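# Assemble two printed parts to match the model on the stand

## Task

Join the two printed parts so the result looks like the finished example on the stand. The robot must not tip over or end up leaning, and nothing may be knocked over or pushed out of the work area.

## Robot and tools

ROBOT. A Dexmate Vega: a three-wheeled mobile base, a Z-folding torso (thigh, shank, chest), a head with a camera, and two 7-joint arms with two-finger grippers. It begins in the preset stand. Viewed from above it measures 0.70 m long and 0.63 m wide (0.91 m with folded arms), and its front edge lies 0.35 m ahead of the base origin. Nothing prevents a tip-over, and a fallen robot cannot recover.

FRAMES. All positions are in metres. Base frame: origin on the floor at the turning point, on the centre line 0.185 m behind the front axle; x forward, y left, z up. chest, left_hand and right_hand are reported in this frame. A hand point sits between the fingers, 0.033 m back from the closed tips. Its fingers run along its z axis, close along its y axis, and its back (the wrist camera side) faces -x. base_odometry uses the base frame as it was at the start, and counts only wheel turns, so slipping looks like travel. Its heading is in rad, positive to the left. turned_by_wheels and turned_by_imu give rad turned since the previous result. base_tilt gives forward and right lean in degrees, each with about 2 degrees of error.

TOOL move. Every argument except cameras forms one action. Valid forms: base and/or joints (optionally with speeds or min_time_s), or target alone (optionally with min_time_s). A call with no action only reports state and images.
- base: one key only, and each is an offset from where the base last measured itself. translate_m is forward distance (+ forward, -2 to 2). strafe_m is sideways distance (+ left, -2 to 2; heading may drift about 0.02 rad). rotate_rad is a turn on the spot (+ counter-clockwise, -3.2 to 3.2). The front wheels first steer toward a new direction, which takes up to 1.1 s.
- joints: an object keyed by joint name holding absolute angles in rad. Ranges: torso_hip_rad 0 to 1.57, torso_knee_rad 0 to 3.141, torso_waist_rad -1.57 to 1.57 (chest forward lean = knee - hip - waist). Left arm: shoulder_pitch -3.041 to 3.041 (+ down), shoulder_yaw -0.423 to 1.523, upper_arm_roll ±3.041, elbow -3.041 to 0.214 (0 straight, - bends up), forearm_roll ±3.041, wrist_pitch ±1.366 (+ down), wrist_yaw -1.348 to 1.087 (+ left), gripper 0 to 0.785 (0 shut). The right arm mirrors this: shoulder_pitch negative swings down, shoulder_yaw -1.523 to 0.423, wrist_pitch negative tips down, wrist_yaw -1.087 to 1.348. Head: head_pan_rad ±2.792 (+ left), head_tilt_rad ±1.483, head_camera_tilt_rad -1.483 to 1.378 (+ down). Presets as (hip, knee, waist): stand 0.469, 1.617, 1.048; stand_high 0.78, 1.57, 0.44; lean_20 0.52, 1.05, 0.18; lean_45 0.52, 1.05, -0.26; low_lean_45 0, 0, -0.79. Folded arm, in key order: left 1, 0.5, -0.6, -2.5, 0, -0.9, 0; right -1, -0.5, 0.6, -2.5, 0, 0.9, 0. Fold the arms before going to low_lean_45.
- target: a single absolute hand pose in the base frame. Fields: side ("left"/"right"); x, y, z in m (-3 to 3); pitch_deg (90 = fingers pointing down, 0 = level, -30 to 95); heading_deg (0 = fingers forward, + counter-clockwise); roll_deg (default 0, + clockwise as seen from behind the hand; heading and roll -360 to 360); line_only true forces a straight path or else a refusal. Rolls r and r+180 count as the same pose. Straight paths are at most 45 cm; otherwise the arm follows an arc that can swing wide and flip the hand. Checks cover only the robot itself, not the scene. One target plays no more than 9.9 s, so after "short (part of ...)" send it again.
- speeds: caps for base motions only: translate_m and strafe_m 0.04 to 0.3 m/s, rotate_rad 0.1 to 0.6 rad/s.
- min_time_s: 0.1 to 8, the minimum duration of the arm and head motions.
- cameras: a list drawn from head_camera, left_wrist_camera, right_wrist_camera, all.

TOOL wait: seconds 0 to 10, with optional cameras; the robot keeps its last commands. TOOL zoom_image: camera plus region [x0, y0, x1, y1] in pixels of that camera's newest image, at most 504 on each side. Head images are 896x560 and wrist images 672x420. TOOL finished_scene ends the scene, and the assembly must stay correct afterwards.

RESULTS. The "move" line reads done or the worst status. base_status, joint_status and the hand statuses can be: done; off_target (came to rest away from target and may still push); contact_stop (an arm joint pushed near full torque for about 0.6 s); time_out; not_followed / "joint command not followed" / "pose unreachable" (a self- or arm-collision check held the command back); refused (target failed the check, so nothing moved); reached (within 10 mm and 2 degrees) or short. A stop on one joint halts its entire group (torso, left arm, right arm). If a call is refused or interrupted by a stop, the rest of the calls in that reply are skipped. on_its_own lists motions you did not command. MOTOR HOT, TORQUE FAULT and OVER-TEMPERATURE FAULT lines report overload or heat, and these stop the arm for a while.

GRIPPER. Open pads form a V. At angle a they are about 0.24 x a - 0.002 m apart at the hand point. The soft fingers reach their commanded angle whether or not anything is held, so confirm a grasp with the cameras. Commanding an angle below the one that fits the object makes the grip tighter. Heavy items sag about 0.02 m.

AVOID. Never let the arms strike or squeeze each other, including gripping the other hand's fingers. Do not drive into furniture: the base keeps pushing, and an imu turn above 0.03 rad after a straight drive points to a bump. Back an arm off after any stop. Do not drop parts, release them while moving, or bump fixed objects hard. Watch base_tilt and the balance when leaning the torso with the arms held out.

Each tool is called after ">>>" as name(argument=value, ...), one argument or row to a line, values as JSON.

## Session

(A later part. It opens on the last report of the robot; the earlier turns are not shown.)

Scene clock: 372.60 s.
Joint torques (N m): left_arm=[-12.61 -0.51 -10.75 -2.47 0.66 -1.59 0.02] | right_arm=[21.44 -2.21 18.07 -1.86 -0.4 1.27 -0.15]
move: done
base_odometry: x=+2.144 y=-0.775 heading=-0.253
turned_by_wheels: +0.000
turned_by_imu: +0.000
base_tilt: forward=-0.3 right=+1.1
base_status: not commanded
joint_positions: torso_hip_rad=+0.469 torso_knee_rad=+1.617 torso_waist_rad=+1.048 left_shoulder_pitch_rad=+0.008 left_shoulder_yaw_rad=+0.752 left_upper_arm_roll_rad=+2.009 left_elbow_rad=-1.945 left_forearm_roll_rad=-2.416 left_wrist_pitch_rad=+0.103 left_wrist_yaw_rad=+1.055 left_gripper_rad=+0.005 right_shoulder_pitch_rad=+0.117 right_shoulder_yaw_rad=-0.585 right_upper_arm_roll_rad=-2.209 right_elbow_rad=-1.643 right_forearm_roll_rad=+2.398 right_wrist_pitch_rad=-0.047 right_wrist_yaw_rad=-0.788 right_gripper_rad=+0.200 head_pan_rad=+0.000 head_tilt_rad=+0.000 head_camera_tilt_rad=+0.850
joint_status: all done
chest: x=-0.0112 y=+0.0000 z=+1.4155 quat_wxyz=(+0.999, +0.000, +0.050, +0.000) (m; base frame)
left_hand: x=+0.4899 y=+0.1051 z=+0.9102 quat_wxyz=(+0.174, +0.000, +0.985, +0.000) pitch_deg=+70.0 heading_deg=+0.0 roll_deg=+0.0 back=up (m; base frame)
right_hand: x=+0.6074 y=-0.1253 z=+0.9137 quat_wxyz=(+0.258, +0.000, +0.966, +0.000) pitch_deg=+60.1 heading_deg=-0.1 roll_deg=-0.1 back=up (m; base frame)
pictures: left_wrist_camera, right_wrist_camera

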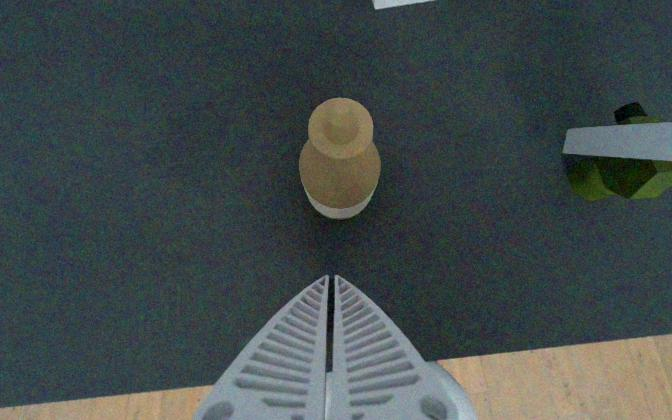

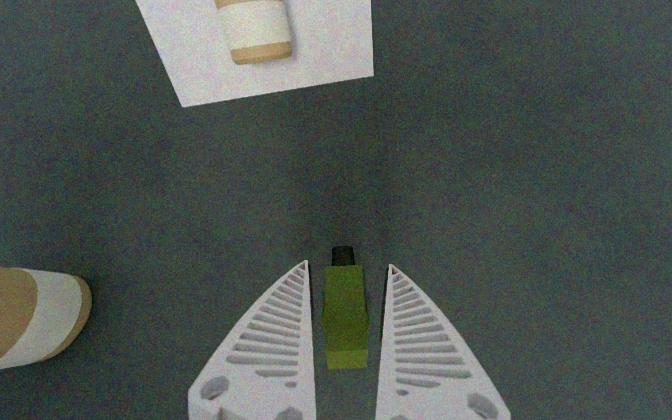

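>>> move(
  joints={"right_gripper_rad": 0.07},
  cameras=["right_wrist_camera","left_wrist_camera"],
)

>>> zoom_image(
  camera="right_wrist_camera",
  region=[240, 200, 440, 400],
)

>>> zoom_image(
  camera="left_wrist_camera",
  region=[540, 80, 672, 280],
)

Scene clock: 379.20 s.
Joint torques (N m): left_arm=[-12.89 0.16 -10.81 -2.06 0.66 -2.43 -0.01] | right_arm=[19.91 -2.02 18.34 -1.3 -0.5 1.09 -0.24]
move: done
base_odometry: x=+2.144 y=-0.775 heading=-0.253
turned_by_wheels: +0.000
turned_by_imu: -0.001
base_tilt: forward=-0.2 right=+1.1
base_status: not commanded
joint_positions: torso_hip_rad=+0.469 torso_knee_rad=+1.617 torso_waist_rad=+1.048 left_shoulder_pitch_rad=+0.008 left_shoulder_yaw_rad=+0.752 left_upper_arm_roll_rad=+2.009 left_elbow_rad=-1.945 left_forearm_roll_rad=-2.416 left_wrist_pitch_rad=+0.103 left_wrist_yaw_rad=+1.055 left_gripper_rad=+0.005 right_shoulder_pitch_rad=+0.118 right_shoulder_yaw_rad=-0.586 right_upper_arm_roll_rad=-2.209 right_elbow_rad=-1.645 right_forearm_roll_rad=+2.398 right_wrist_pitch_rad=-0.048 right_wrist_yaw_rad=-0.789 right_gripper_rad=+0.070 head_pan_rad=+0.000 head_tilt_rad=+0.000 head_camera_tilt_rad=+0.850
joint_status: all done
chest: x=-0.0112 y=+0.0000 z=+1.4155 quat_wxyz=(+0.999, +0.000, +0.050, +0.000) (m; base frame)
left_hand: x=+0.4899 y=+0.1051 z=+0.9102 quat_wxyz=(+0.174, +0.000, +0.985, +0.000) pitch_deg=+70.0 heading_deg=+0.0 roll_deg=+0.0 back=up (m; base frame)
right_hand: x=+0.6073 y=-0.1253 z=+0.9143 quat_wxyz=(+0.258, +0.000, +0.966, +0.000) pitch_deg=+60.2 heading_deg=-0.1 roll_deg=-0.1 back=up (m; base frame)
pictures: left_wrist_camera, right_wrist_camera

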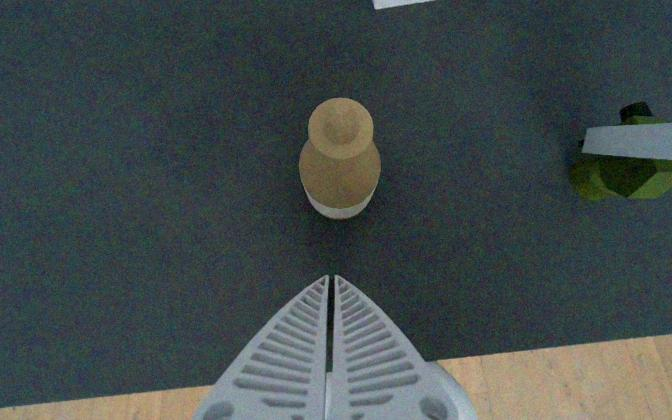

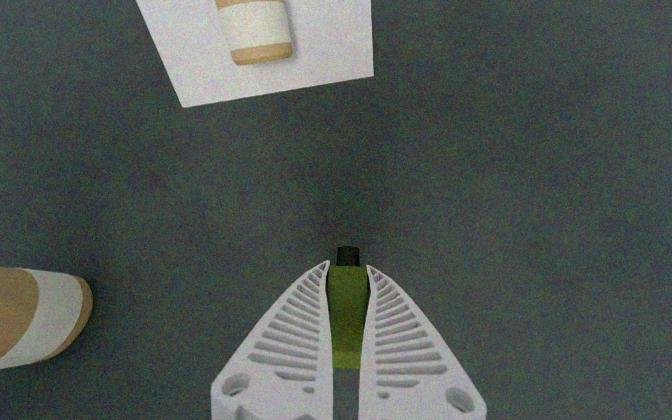

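Scaled by 2.520 from the camera's 672x420 image, which has a finer 960x600 frame.

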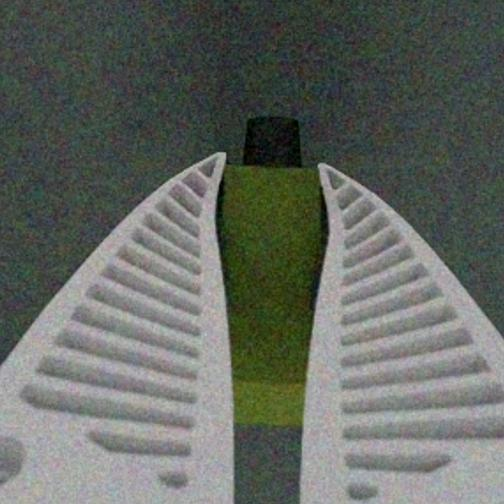

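Scaled by 2.520 from the camera's 672x420 image, which has a finer 960x600 frame.

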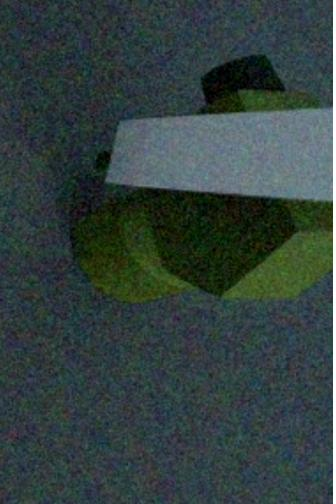

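>>> move(
  joints={"right_gripper_rad": 0.04},
)

>>> move(
  target={"side":"right","x":0.607,"y":-0.125,"z":1.05,"pitch_deg":60,"heading_deg":0},
  cameras=["right_wrist_camera","left_wrist_camera","head_camera"],
)

>>> move(
  target={"side":"left","x":0.5,"y":0.3,"z":1.05,"pitch_deg":30,"heading_deg":-60},
  cameras=["right_wrist_camera","left_wrist_camera","head_camera"],
)

Scene clock: 400.97 s.
Joint torques (N m): left_arm=[-12.04 -0.3 -10.68 -2.65 0.56 -2.14 0.04] | right_arm=[19.38 -0.71 17.99 -1.94 -0.34 1.27 -0.09]
move: done
base_odometry: x=+2.144 y=-0.775 heading=-0.253
turned_by_wheels: +0.000
turned_by_imu: -0.001
base_tilt: forward=-0.2 right=+1.1
base_status: not commanded
joint_positions: torso_hip_rad=+0.469 torso_knee_rad=+1.617 torso_waist_rad=+1.048 left_shoulder_pitch_rad=+0.008 left_shoulder_yaw_rad=+0.752 left_upper_arm_roll_rad=+2.009 left_elbow_rad=-1.945 left_forearm_roll_rad=-2.416 left_wrist_pitch_rad=+0.103 left_wrist_yaw_rad=+1.055 left_gripper_rad=+0.005 right_shoulder_pitch_rad=+0.118 right_shoulder_yaw_rad=-0.586 right_upper_arm_roll_rad=-2.209 right_elbow_rad=-1.645 right_forearm_roll_rad=+2.398 right_wrist_pitch_rad=-0.048 right_wrist_yaw_rad=-0.789 right_gripper_rad=+0.040 head_pan_rad=+0.000 head_tilt_rad=+0.000 head_camera_tilt_rad=+0.850
joint_status: all done
chest: x=-0.0112 y=+0.0000 z=+1.4155 quat_wxyz=(+0.999, +0.000, +0.050, +0.000) (m; base frame)
left_hand: x=+0.4899 y=+0.1051 z=+0.9102 quat_wxyz=(+0.174, +0.000, +0.985, +0.000) pitch_deg=+70.0 heading_deg=+0.0 roll_deg=+0.0 back=up (m; base frame)
right_hand: x=+0.6073 y=-0.1253 z=+0.9143 quat_wxyz=(+0.258, +0.000, +0.966, +0.000) pitch_deg=+60.2 heading_deg=-0.1 roll_deg=-0.1 back=up (m; base frame)
pictures: none

Scene clock: 403.53 s.
Joint torques (N m): left_arm=[-12.07 0.15 -11.01 -2.28 0.58 -2.49 0.1] | right_arm=[20.61 -0.19 20 -0.71 -0.37 1.06 0.03]
move: done
base_odometry: x=+2.144 y=-0.775 heading=-0.253
turned_by_wheels: +0.000
turned_by_imu: +0.000
base_tilt: forward=-0.3 right=+1.1
base_status: not commanded
joint_positions: torso_hip_rad=+0.469 torso_knee_rad=+1.617 torso_waist_rad=+1.048 left_shoulder_pitch_rad=+0.008 left_shoulder_yaw_rad=+0.752 left_upper_arm_roll_rad=+2.009 left_elbow_rad=-1.945 left_forearm_roll_rad=-2.416 left_wrist_pitch_rad=+0.103 left_wrist_yaw_rad=+1.055 left_gripper_rad=+0.005 right_shoulder_pitch_rad=+0.369 right_shoulder_yaw_rad=-0.704 right_upper_arm_roll_rad=-2.142 right_elbow_rad=-1.828 right_forearm_roll_rad=+2.547 right_wrist_pitch_rad=-0.192 right_wrist_yaw_rad=-0.927 right_gripper_rad=+0.040 head_pan_rad=+0.000 head_tilt_rad=+0.000 head_camera_tilt_rad=+0.850
joint_status: not commanded
chest: x=-0.0112 y=+0.0000 z=+1.4155 quat_wxyz=(+0.999, +0.000, +0.050, +0.000) (m; base frame)
left_hand: x=+0.4899 y=+0.1051 z=+0.9102 quat_wxyz=(+0.174, +0.000, +0.985, +0.000) pitch_deg=+70.0 heading_deg=+0.0 roll_deg=+0.0 back=up (m; base frame)
right_hand: x=+0.6070 y=-0.1253 z=+1.0464 quat_wxyz=(+0.258, +0.000, +0.966, +0.000) pitch_deg=+60.1 heading_deg=-0.1 roll_deg=+0.0 back=up (m; base frame)
right_hand_status: reached (straight line, planned for 1.1 s): 4 mm and 0.1 deg off.
pictures: head_camera, left_wrist_camera, right_wrist_camera

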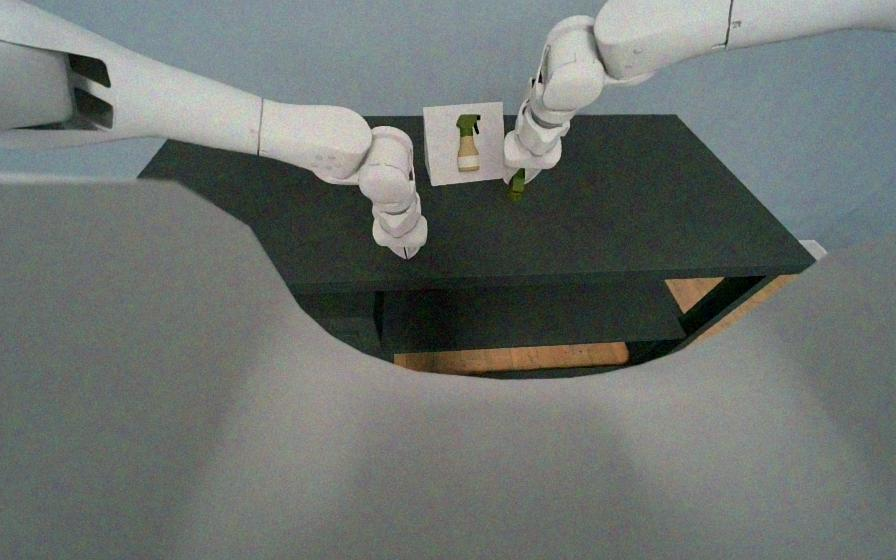

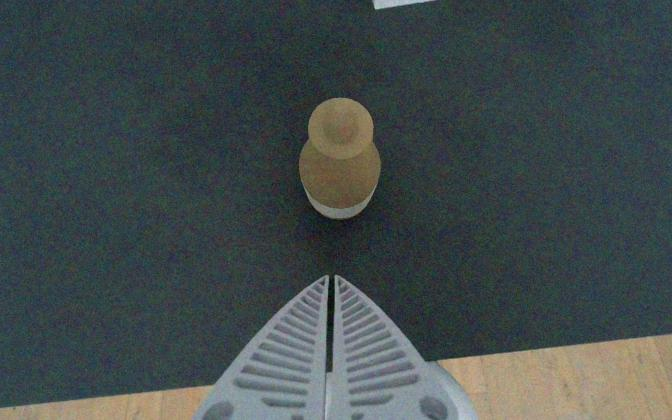

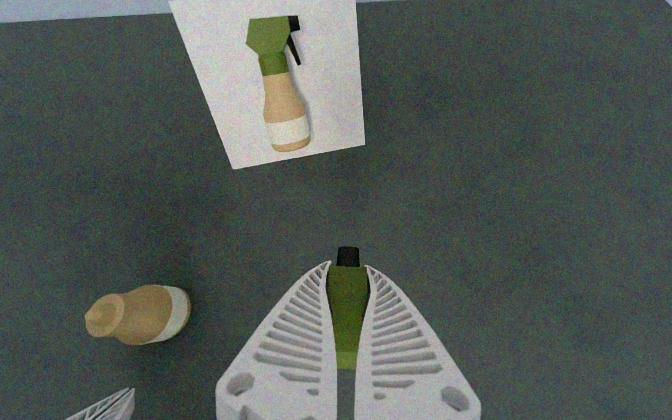

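Scene clock: 412.27 s.
Joint torques (N m): left_arm=[-7.61 -6.13 -15.92 2.69 -1.09 -3.61 -0.27] | right_arm=[18.8 -1.68 19.85 -1.21 -0.31 1.45 -0.02]
move: done
base_odometry: x=+2.144 y=-0.775 heading=-0.253
turned_by_wheels: +0.000
turned_by_imu: -0.001
base_tilt: forward=-0.2 right=+1.1
base_status: not commanded
joint_positions: torso_hip_rad=+0.469 torso_knee_rad=+1.617 torso_waist_rad=+1.048 left_shoulder_pitch_rad=-0.559 left_shoulder_yaw_rad=+1.416 left_upper_arm_roll_rad=+2.799 left_elbow_rad=-1.491 left_forearm_roll_rad=-1.232 left_wrist_pitch_rad=-0.439 left_wrist_yaw_rad=-0.786 left_gripper_rad=+0.005 right_shoulder_pitch_rad=+0.374 right_shoulder_yaw_rad=-0.706 right_upper_arm_roll_rad=-2.140 right_elbow_rad=-1.831 right_forearm_roll_rad=+2.551 right_wrist_pitch_rad=-0.195 right_wrist_yaw_rad=-0.930 right_gripper_rad=+0.040 head_pan_rad=+0.000 head_tilt_rad=+0.000 head_camera_tilt_rad=+0.850
joint_status: not commanded
chest: x=-0.0112 y=+0.0000 z=+1.4155 quat_wxyz=(+0.999, +0.000, +0.050, +0.000) (m; base frame)
left_hand: x=+0.5000 y=+0.2996 z=+1.0494 quat_wxyz=(+0.432, +0.432, +0.751, -0.250) pitch_deg=+30.1 heading_deg=-59.9 roll_deg=-0.1 back=up (m; base frame)
left_hand_status: reached (straight line, planned for 7.2 s): 1 mm and 0.2 deg off.
right_hand: x=+0.6068 y=-0.1253 z=+1.0495 quat_wxyz=(+0.258, +0.000, +0.966, +0.000) pitch_deg=+60.0 heading_deg=-0.1 roll_deg=-0.1 back=up (m; base frame)
pictures: head_camera, left_wrist_camera, right_wrist_camera

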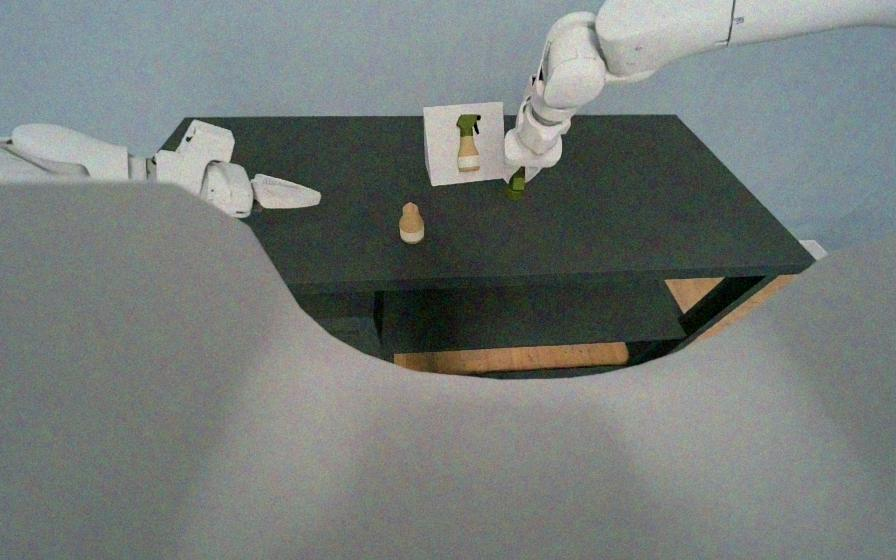

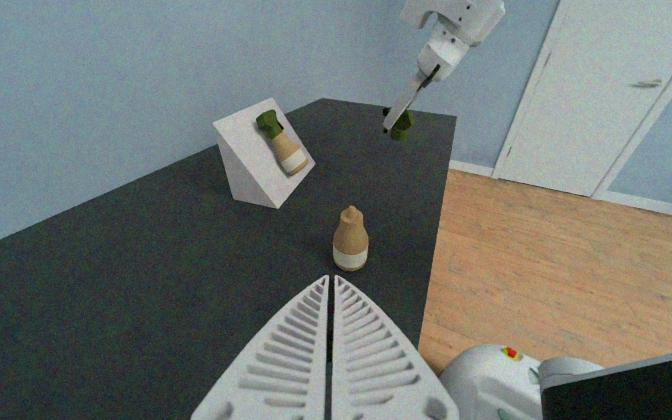

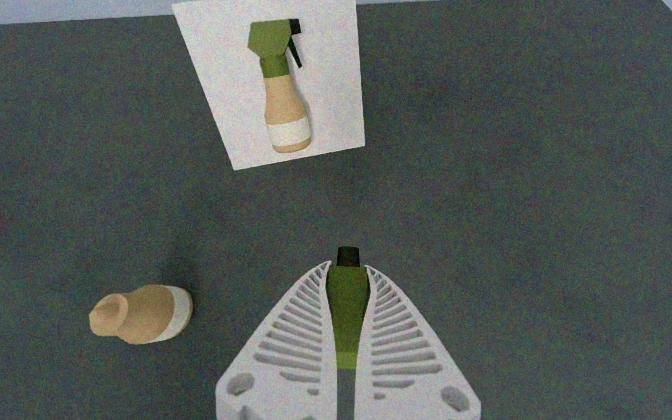

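>>> zoom_image(
  camera="left_wrist_camera",
  region=[310, 190, 390, 280],
)

>>> zoom_image(
  camera="left_wrist_camera",
  region=[360, 60, 450, 150],
)

>>> zoom_image(
  camera="right_wrist_camera",
  region=[80, 270, 210, 360],
)

Scaled by 5.600 from the camera's 672x420 image, which has a finer 960x600 frame.

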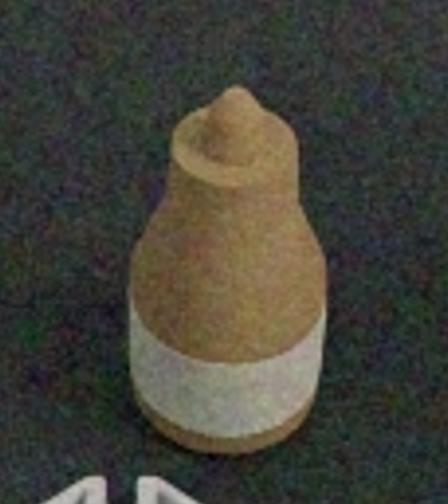

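Scaled by 5.600 from the camera's 672x420 image, which has a finer 960x600 frame.

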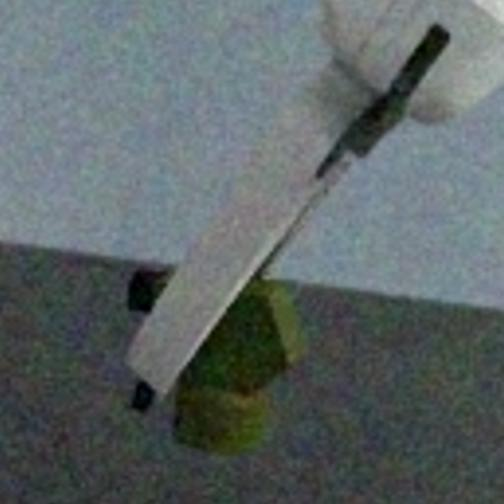

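Scaled by 3.877 from the camera's 672x420 image, which has a finer 960x600 frame.

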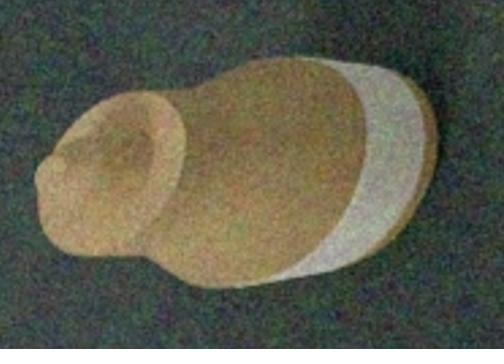

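>>> move(
  target={"side":"right","x":0.597,"y":0.05,"z":1.085,"pitch_deg":60,"heading_deg":0},
  cameras=["right_wrist_camera","left_wrist_camera","head_camera"],
)

Scene clock: 430.80 s.
Joint torques (N m): left_arm=[-7 -5.29 -15.55 1.89 -1.25 -3.85 -0.05] | right_arm=[20.01 1.43 19.04 3.84 -0.63 1.8 -0.06]
move: done
base_odometry: x=+2.144 y=-0.775 heading=-0.253
turned_by_wheels: +0.000
turned_by_imu: -0.001
base_tilt: forward=-0.2 right=+1.0
base_status: not commanded
joint_positions: torso_hip_rad=+0.469 torso_knee_rad=+1.617 torso_waist_rad=+1.048 left_shoulder_pitch_rad=-0.556 left_shoulder_yaw_rad=+1.414 left_upper_arm_roll_rad=+2.798 left_elbow_rad=-1.487 left_forearm_roll_rad=-1.234 left_wrist_pitch_rad=-0.445 left_wrist_yaw_rad=-0.790 left_gripper_rad=+0.005 right_shoulder_pitch_rad=+0.352 right_shoulder_yaw_rad=-0.227 right_upper_arm_roll_rad=-2.014 right_elbow_rad=-1.580 right_forearm_roll_rad=+2.799 right_wrist_pitch_rad=-0.073 right_wrist_yaw_rad=-1.086 right_gripper_rad=+0.040 head_pan_rad=+0.000 head_tilt_rad=+0.000 head_camera_tilt_rad=+0.850
joint_status: not commanded
chest: x=-0.0112 y=+0.0000 z=+1.4155 quat_wxyz=(+0.999, +0.000, +0.050, +0.000) (m; base frame)
left_hand: x=+0.4998 y=+0.3001 z=+1.0498 quat_wxyz=(+0.433, +0.433, +0.750, -0.250) pitch_deg=+30.0 heading_deg=-60.0 roll_deg=+0.0 back=up (m; base frame)
right_hand: x=+0.5971 y=+0.0479 z=+1.0841 quat_wxyz=(+0.259, +0.000, +0.966, +0.000) pitch_deg=+60.0 heading_deg=+0.0 roll_deg=-0.1 back=up (m; base frame)
right_hand_status: reached (straight line, planned for 1.9 s): 2 mm and 0.1 deg off.
pictures: head_camera, left_wrist_camera, right_wrist_camera

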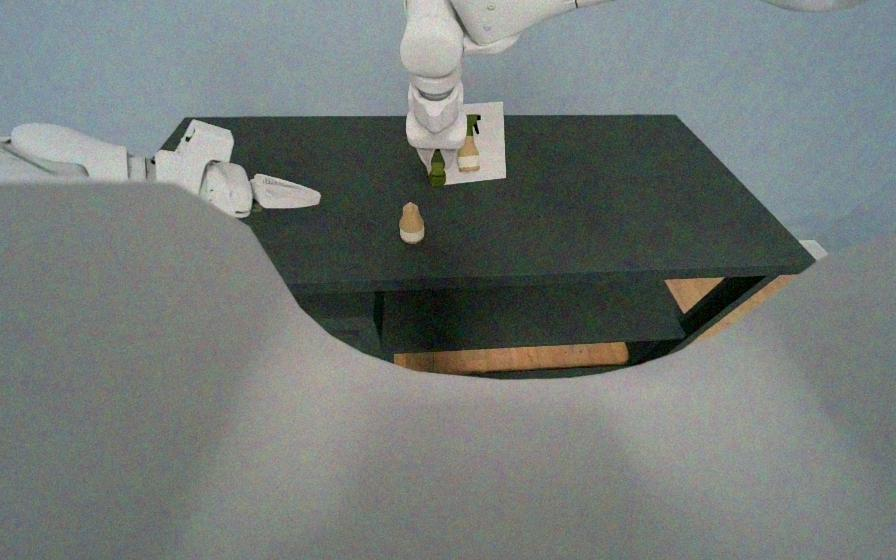

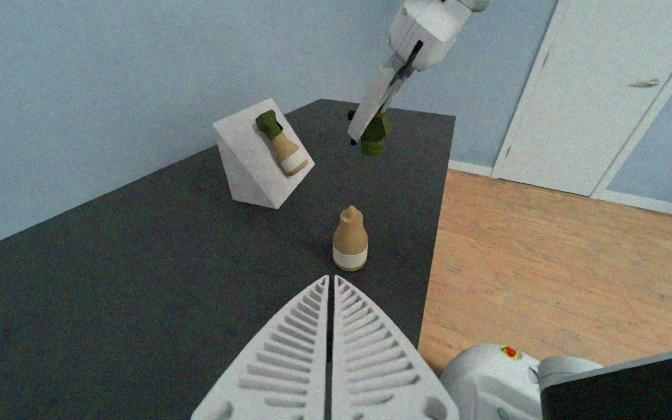

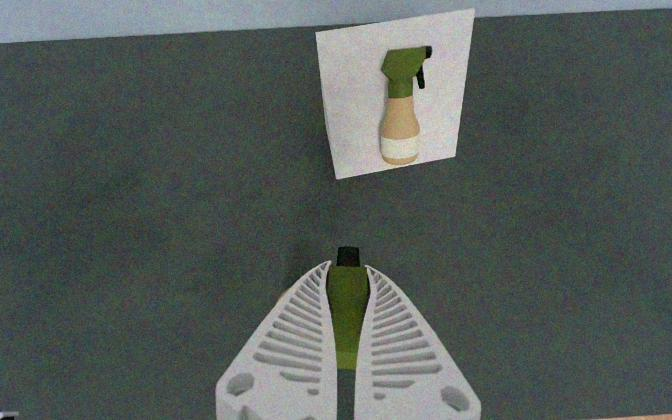

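>>> zoom_image(
  camera="left_wrist_camera",
  region=[330, 90, 420, 170],
)

>>> zoom_image(
  camera="head_camera",
  region=[390, 130, 470, 250],
)

Scaled by 5.600 from the camera's 672x420 image, which has a finer 960x600 frame.

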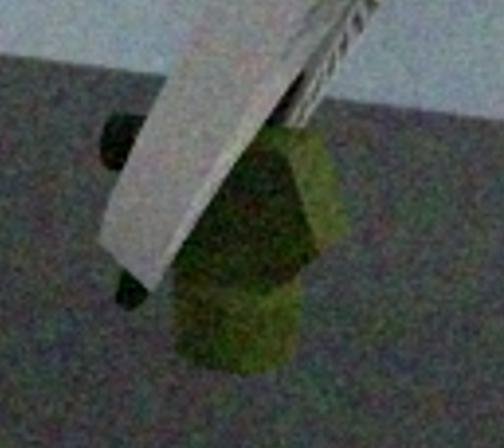

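Scaled by 4.200 from the camera's 896x560 image, which has a finer 960x600 frame.

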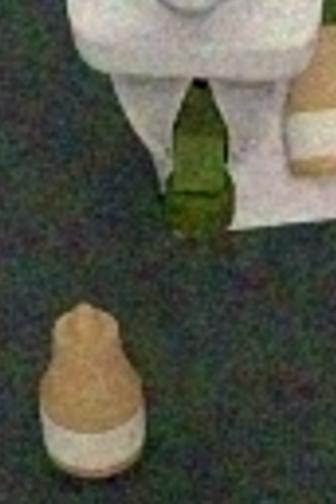

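>>> move(
  target={"side":"right","x":0.596,"y":0.117,"z":1.08,"pitch_deg":60,"heading_deg":0},
  cameras=["right_wrist_camera","left_wrist_camera","head_camera"],
)

>>> zoom_image(
  camera="left_wrist_camera",
  region=[300, 120, 420, 270],
)

>>> zoom_image(
  camera="head_camera",
  region=[370, 140, 450, 250],
)

Scene clock: 453.43 s.
Joint torques (N m): left_arm=[-7 -4.85 -15.45 1.85 -1.34 -3.69 -0.07] | right_arm=[12.34 0.12 9.95 4.14 -0.68 1.03 -0.17]
move: done
base_odometry: x=+2.144 y=-0.775 heading=-0.253
turned_by_wheels: +0.000
turned_by_imu: -0.001
base_tilt: forward=-0.3 right=+1.0
base_status: not commanded
joint_positions: torso_hip_rad=+0.469 torso_knee_rad=+1.617 torso_waist_rad=+1.048 left_shoulder_pitch_rad=-0.556 left_shoulder_yaw_rad=+1.414 left_upper_arm_roll_rad=+2.798 left_elbow_rad=-1.487 left_forearm_roll_rad=-1.234 left_wrist_pitch_rad=-0.445 left_wrist_yaw_rad=-0.790 left_gripper_rad=+0.005 right_shoulder_pitch_rad=+0.325 right_shoulder_yaw_rad=+0.011 right_upper_arm_roll_rad=-2.013 right_elbow_rad=-1.338 right_forearm_roll_rad=+2.876 right_wrist_pitch_rad=-0.089 right_wrist_yaw_rad=-1.087 right_gripper_rad=+0.040 head_pan_rad=+0.000 head_tilt_rad=+0.000 head_camera_tilt_rad=+0.850
joint_status: not commanded
chest: x=-0.0112 y=+0.0000 z=+1.4155 quat_wxyz=(+0.999, +0.000, +0.050, +0.000) (m; base frame)
left_hand: x=+0.4998 y=+0.3001 z=+1.0498 quat_wxyz=(+0.433, +0.433, +0.750, -0.250) pitch_deg=+30.0 heading_deg=-60.0 roll_deg=+0.0 back=up (m; base frame)
right_hand: x=+0.5961 y=+0.1156 z=+1.0801 quat_wxyz=(+0.259, +0.000, +0.966, +0.000) pitch_deg=+60.0 heading_deg=+0.0 roll_deg=+0.0 back=up (m; base frame)
right_hand_status: reached (straight line, planned for 1.1 s): 1 mm and 0.0 deg off.
pictures: head_camera, left_wrist_camera, right_wrist_camera

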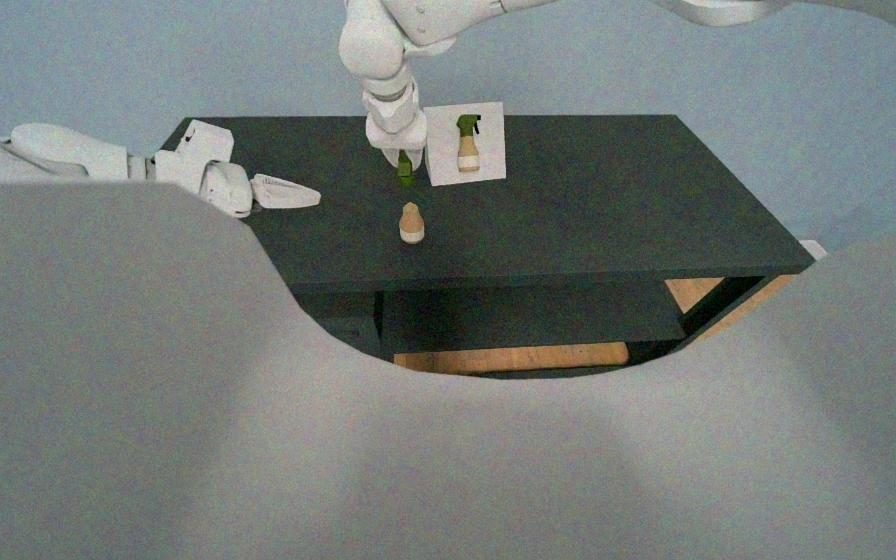

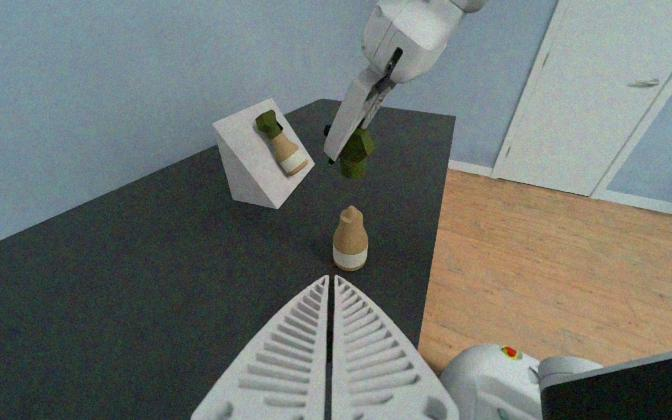

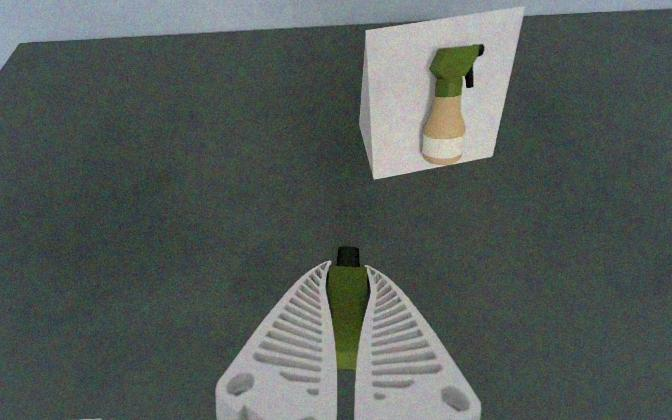

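Scaled by 3.360 from the camera's 672x420 image, which has a finer 960x600 frame.

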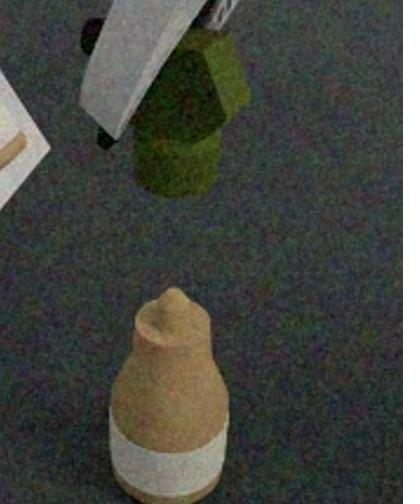

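Scaled by 4.582 from the camera's 896x560 image, which has a finer 960x600 frame.

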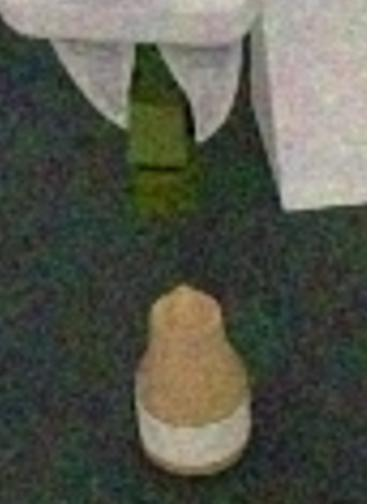

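>>> move(
  target={"side":"right","x":0.599,"y":0.1105,"z":1.04,"pitch_deg":60,"heading_deg":0},
  cameras=["left_wrist_camera","head_camera"],
)

>>> zoom_image(
  camera="left_wrist_camera",
  region=[310, 160, 400, 270],
)

>>> zoom_image(
  camera="head_camera",
  region=[380, 160, 440, 250],
)

Scene clock: 468.53 s.
Joint torques (N m): left_arm=[-8.25 -5.87 -15.86 2.67 -1.22 -4.19 0.06] | right_arm=[12.49 0.18 4.04 4.88 -1.35 2.42 0.26]
move: done
base_odometry: x=+2.144 y=-0.775 heading=-0.253
turned_by_wheels: +0.000
turned_by_imu: -0.001
base_tilt: forward=-0.3 right=+1.1
base_status: not commanded
joint_positions: torso_hip_rad=+0.469 torso_knee_rad=+1.617 torso_waist_rad=+1.048 left_shoulder_pitch_rad=-0.556 left_shoulder_yaw_rad=+1.414 left_upper_arm_roll_rad=+2.798 left_elbow_rad=-1.487 left_forearm_roll_rad=-1.234 left_wrist_pitch_rad=-0.445 left_wrist_yaw_rad=-0.790 left_gripper_rad=+0.005 right_shoulder_pitch_rad=+0.267 right_shoulder_yaw_rad=+0.023 right_upper_arm_roll_rad=-2.053 right_elbow_rad=-1.315 right_forearm_roll_rad=+2.838 right_wrist_pitch_rad=-0.063 right_wrist_yaw_rad=-1.044 right_gripper_rad=+0.040 head_pan_rad=+0.000 head_tilt_rad=+0.000 head_camera_tilt_rad=+0.850
joint_status: not commanded
chest: x=-0.0112 y=+0.0000 z=+1.4155 quat_wxyz=(+0.999, +0.000, +0.050, +0.000) (m; base frame)
left_hand: x=+0.4998 y=+0.3001 z=+1.0498 quat_wxyz=(+0.433, +0.433, +0.750, -0.250) pitch_deg=+30.0 heading_deg=-60.0 roll_deg=+0.0 back=up (m; base frame)
right_hand: x=+0.5987 y=+0.1112 z=+1.0437 quat_wxyz=(+0.259, +0.000, +0.966, +0.000) pitch_deg=+60.0 heading_deg=+0.0 roll_deg=+0.0 back=up (m; base frame)
right_hand_status: reached (straight line, planned for 0.5 s): 4 mm and 0.0 deg off.
pictures: head_camera, left_wrist_camera

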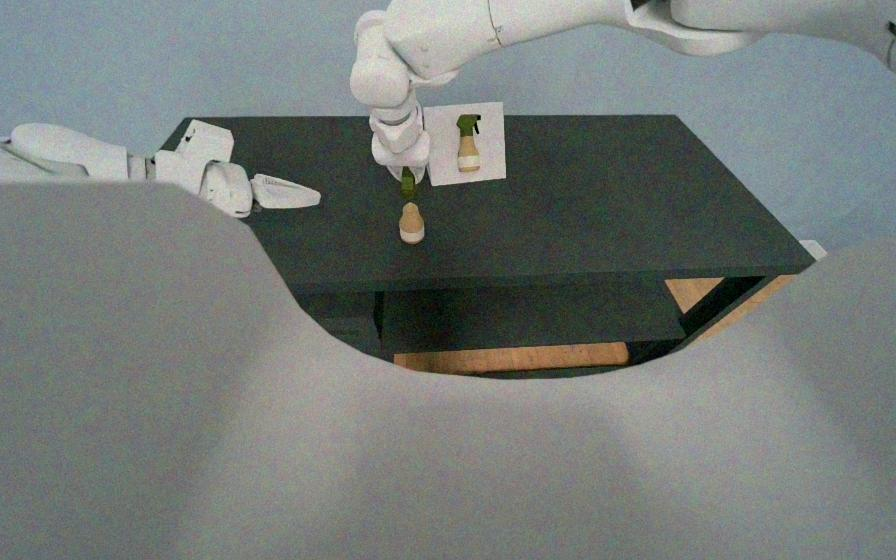

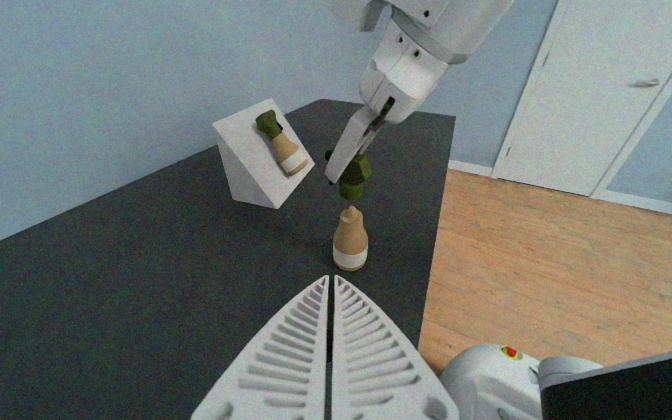

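Scaled by 4.582 from the camera's 672x420 image, which has a finer 960x600 frame.

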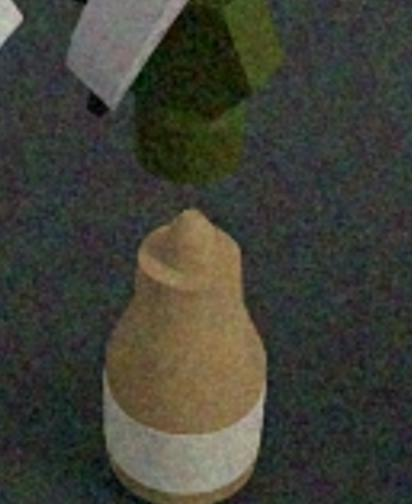

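Scaled by 5.600 from the camera's 896x560 image, which has a finer 960x600 frame.

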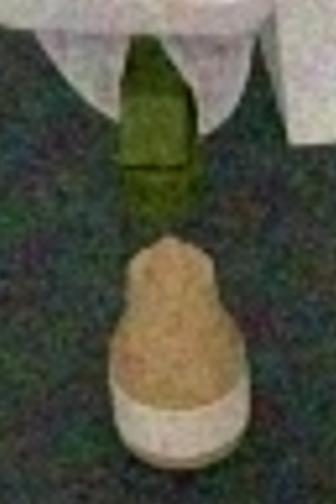

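>>> move(
  target={"side":"right","x":0.599,"y":0.1075,"z":1.022,"pitch_deg":60,"heading_deg":0},
  cameras=["left_wrist_camera","head_camera"],
)

>>> zoom_image(
  camera="left_wrist_camera",
  region=[310, 160, 400, 270],
)

>>> zoom_image(
  camera="head_camera",
  region=[380, 160, 440, 250],
)

Scene clock: 481.13 s.
Joint torques (N m): left_arm=[-7.56 -5.29 -15.47 2.37 -1.34 -3.83 0.18] | right_arm=[11.62 0.69 3.89 5.23 -1.36 2.32 0.34]
move: done
base_odometry: x=+2.144 y=-0.775 heading=-0.253
turned_by_wheels: +0.000
turned_by_imu: -0.001
base_tilt: forward=-0.2 right=+1.1
base_status: not commanded
joint_positions: torso_hip_rad=+0.469 torso_knee_rad=+1.617 torso_waist_rad=+1.048 left_shoulder_pitch_rad=-0.556 left_shoulder_yaw_rad=+1.414 left_upper_arm_roll_rad=+2.798 left_elbow_rad=-1.487 left_forearm_roll_rad=-1.234 left_wrist_pitch_rad=-0.445 left_wrist_yaw_rad=-0.790 left_gripper_rad=+0.005 right_shoulder_pitch_rad=+0.239 right_shoulder_yaw_rad=+0.026 right_upper_arm_roll_rad=-2.073 right_elbow_rad=-1.307 right_forearm_roll_rad=+2.819 right_wrist_pitch_rad=-0.047 right_wrist_yaw_rad=-1.023 right_gripper_rad=+0.040 head_pan_rad=+0.000 head_tilt_rad=+0.000 head_camera_tilt_rad=+0.850
joint_status: not commanded
chest: x=-0.0112 y=+0.0000 z=+1.4155 quat_wxyz=(+0.999, +0.000, +0.050, +0.000) (m; base frame)
left_hand: x=+0.4998 y=+0.3001 z=+1.0498 quat_wxyz=(+0.433, +0.433, +0.750, -0.250) pitch_deg=+30.0 heading_deg=-60.0 roll_deg=+0.0 back=up (m; base frame)
right_hand: x=+0.5989 y=+0.1083 z=+1.0256 quat_wxyz=(+0.259, +0.000, +0.966, +0.000) pitch_deg=+60.0 heading_deg=+0.0 roll_deg=+0.0 back=up (m; base frame)
right_hand_status: reached (straight line, planned for 0.4 s): 4 mm and 0.0 deg off.
pictures: head_camera, left_wrist_camera

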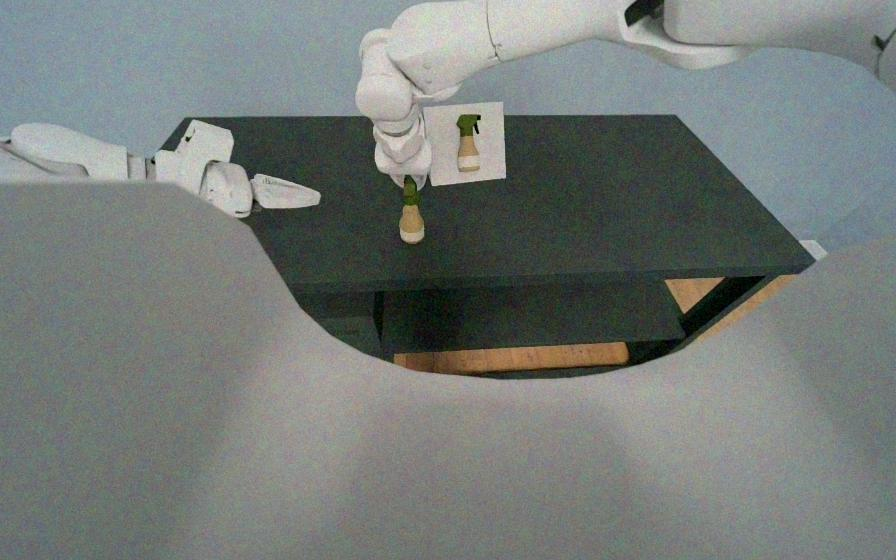

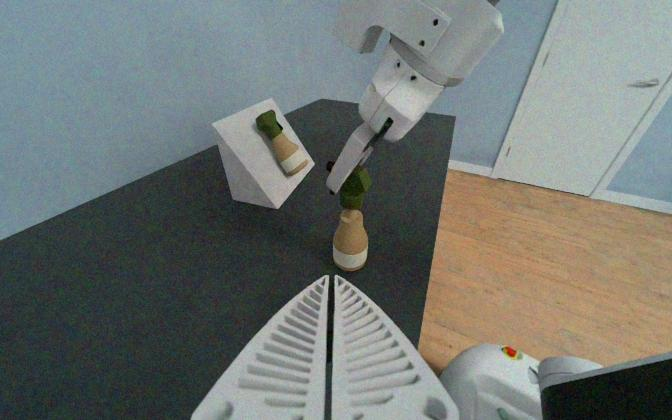

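Scaled by 4.582 from the camera's 672x420 image, which has a finer 960x600 frame.

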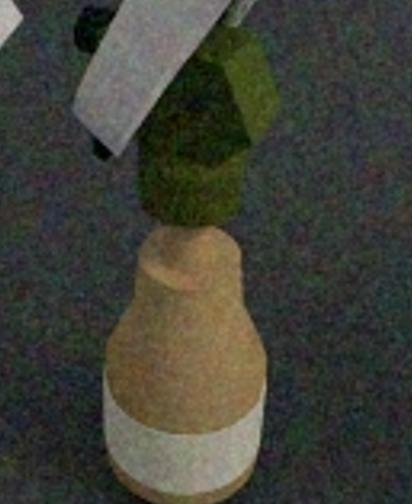

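Scaled by 5.600 from the camera's 896x560 image, which has a finer 960x600 frame.

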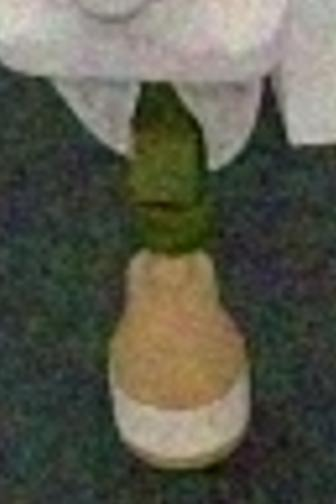

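>>> move(
  target={"side":"right","x":0.599,"y":0.108,"z":1.007,"pitch_deg":60,"heading_deg":0},
  min_time_s=1.5,
  cameras=["left_wrist_camera","head_camera"],
)

>>> zoom_image(
  camera="left_wrist_camera",
  region=[310, 160, 400, 270],
)

>>> zoom_image(
  camera="head_camera",
  region=[380, 160, 440, 250],
)

Scene clock: 489.20 s.
Joint torques (N m): left_arm=[-7.99 -4.42 -15.78 2.12 -1.25 -3.03 -0.12] | right_arm=[12.81 0.6 3.74 3.44 -1.43 2.43 0.22]
move: done
base_odometry: x=+2.144 y=-0.775 heading=-0.253
turned_by_wheels: +0.000
turned_by_imu: -0.001
base_tilt: forward=-0.3 right=+1.1
base_status: not commanded
joint_positions: torso_hip_rad=+0.469 torso_knee_rad=+1.617 torso_waist_rad=+1.048 left_shoulder_pitch_rad=-0.556 left_shoulder_yaw_rad=+1.414 left_upper_arm_roll_rad=+2.798 left_elbow_rad=-1.487 left_forearm_roll_rad=-1.234 left_wrist_pitch_rad=-0.445 left_wrist_yaw_rad=-0.790 left_gripper_rad=+0.005 right_shoulder_pitch_rad=+0.210 right_shoulder_yaw_rad=+0.039 right_upper_arm_roll_rad=-2.089 right_elbow_rad=-1.285 right_forearm_roll_rad=+2.804 right_wrist_pitch_rad=-0.037 right_wrist_yaw_rad=-1.005 right_gripper_rad=+0.040 head_pan_rad=+0.000 head_tilt_rad=+0.000 head_camera_tilt_rad=+0.850
joint_status: not commanded
chest: x=-0.0112 y=+0.0000 z=+1.4155 quat_wxyz=(+0.999, +0.000, +0.050, +0.000) (m; base frame)
left_hand: x=+0.4998 y=+0.3001 z=+1.0498 quat_wxyz=(+0.433, +0.433, +0.750, -0.250) pitch_deg=+30.0 heading_deg=-60.0 roll_deg=+0.0 back=up (m; base frame)
right_hand: x=+0.5988 y=+0.1082 z=+1.0089 quat_wxyz=(+0.259, +0.000, +0.966, +0.000) pitch_deg=+60.0 heading_deg=+0.0 roll_deg=+0.0 back=up (m; base frame)
right_hand_status: reached (straight line, planned for 1.5 s): 2 mm and 0.0 deg off.
pictures: head_camera, left_wrist_camera

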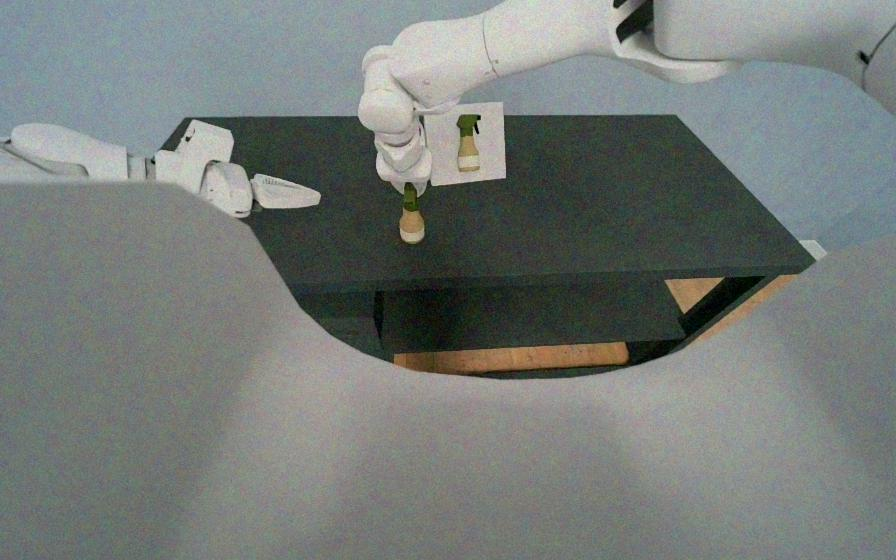

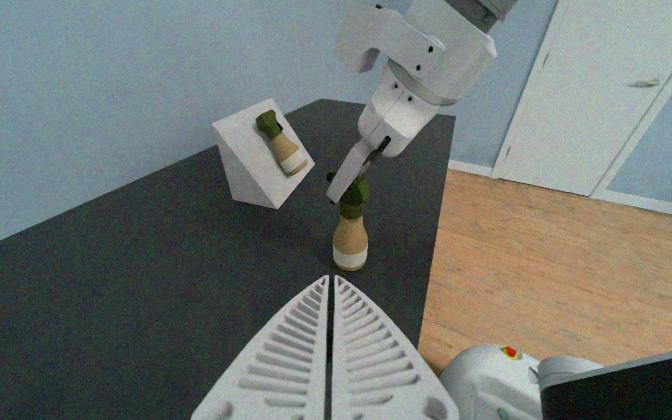

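Scaled by 4.582 from the camera's 672x420 image, which has a finer 960x600 frame.

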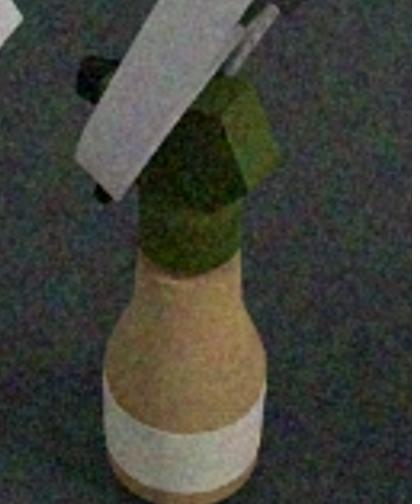

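Scaled by 5.600 from the camera's 896x560 image, which has a finer 960x600 frame.

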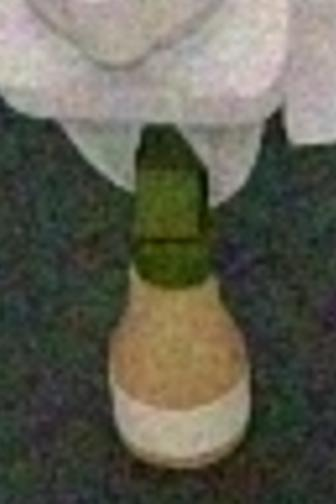

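>>> move(
  target={"side":"right","x":0.599,"y":0.108,"z":0.998,"pitch_deg":60,"heading_deg":0},
  min_time_s=1.5,
  cameras=["left_wrist_camera","head_camera"],
)

>>> zoom_image(
  camera="left_wrist_camera",
  region=[310, 160, 400, 270],
)

Scene clock: 496.00 s.
Joint torques (N m): left_arm=[-7.99 -5.7 -15.69 2.19 -1.19 -3.85 0.03] | right_arm=[6.44 0.81 -2.35 2.43 0.37 0.24 0.1]
move: done
base_odometry: x=+2.144 y=-0.775 heading=-0.253
turned_by_wheels: +0.000
turned_by_imu: -0.001
base_tilt: forward=-0.2 right=+1.0
base_status: not commanded
joint_positions: torso_hip_rad=+0.469 torso_knee_rad=+1.617 torso_waist_rad=+1.048 left_shoulder_pitch_rad=-0.556 left_shoulder_yaw_rad=+1.414 left_upper_arm_roll_rad=+2.798 left_elbow_rad=-1.487 left_forearm_roll_rad=-1.234 left_wrist_pitch_rad=-0.445 left_wrist_yaw_rad=-0.790 left_gripper_rad=+0.005 right_shoulder_pitch_rad=+0.192 right_shoulder_yaw_rad=+0.048 right_upper_arm_roll_rad=-2.098 right_elbow_rad=-1.270 right_forearm_roll_rad=+2.795 right_wrist_pitch_rad=-0.032 right_wrist_yaw_rad=-0.995 right_gripper_rad=+0.040 head_pan_rad=+0.000 head_tilt_rad=+0.000 head_camera_tilt_rad=+0.850
joint_status: not commanded
chest: x=-0.0112 y=+0.0000 z=+1.4155 quat_wxyz=(+0.999, +0.000, +0.050, +0.000) (m; base frame)
left_hand: x=+0.4998 y=+0.3001 z=+1.0498 quat_wxyz=(+0.433, +0.433, +0.750, -0.250) pitch_deg=+30.0 heading_deg=-60.0 roll_deg=+0.0 back=up (m; base frame)
right_hand: x=+0.5992 y=+0.1084 z=+0.9996 quat_wxyz=(+0.259, +0.000, +0.966, +0.000) pitch_deg=+60.0 heading_deg=+0.1 roll_deg=+0.1 back=up (m; base frame)
right_hand_status: reached (straight line, planned for 1.5 s): 2 mm and 0.1 deg off.
pictures: head_camera, left_wrist_camera

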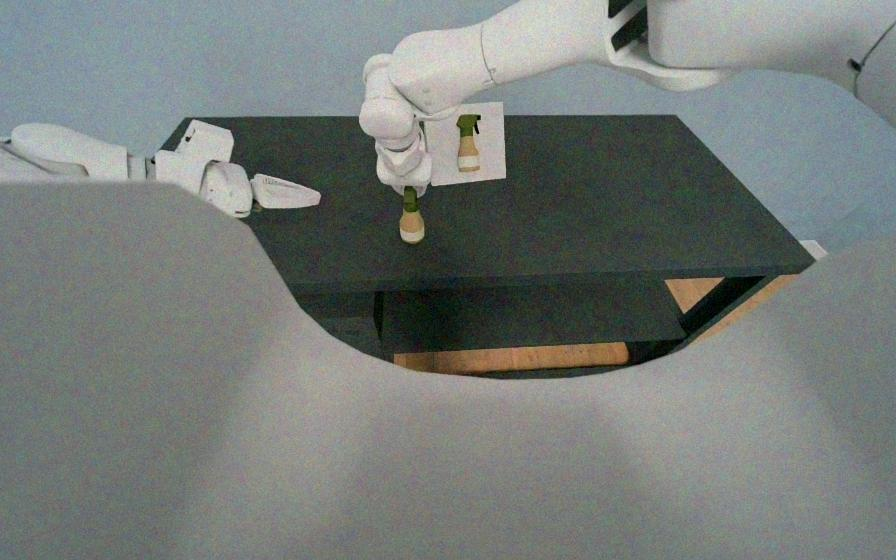

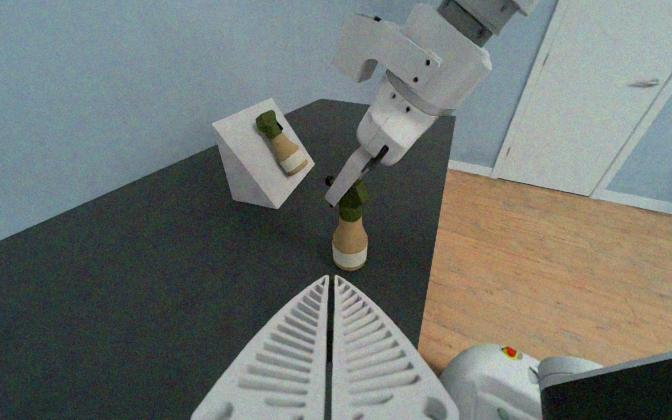

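Scaled by 4.582 from the camera's 672x420 image, which has a finer 960x600 frame.

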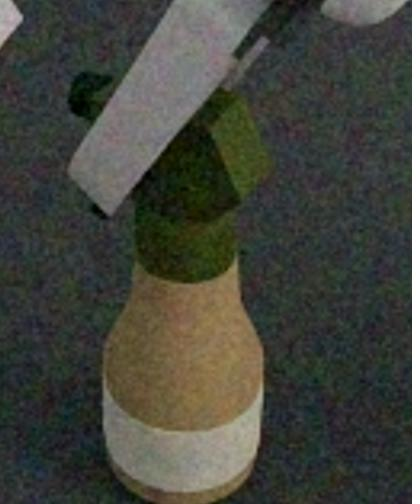

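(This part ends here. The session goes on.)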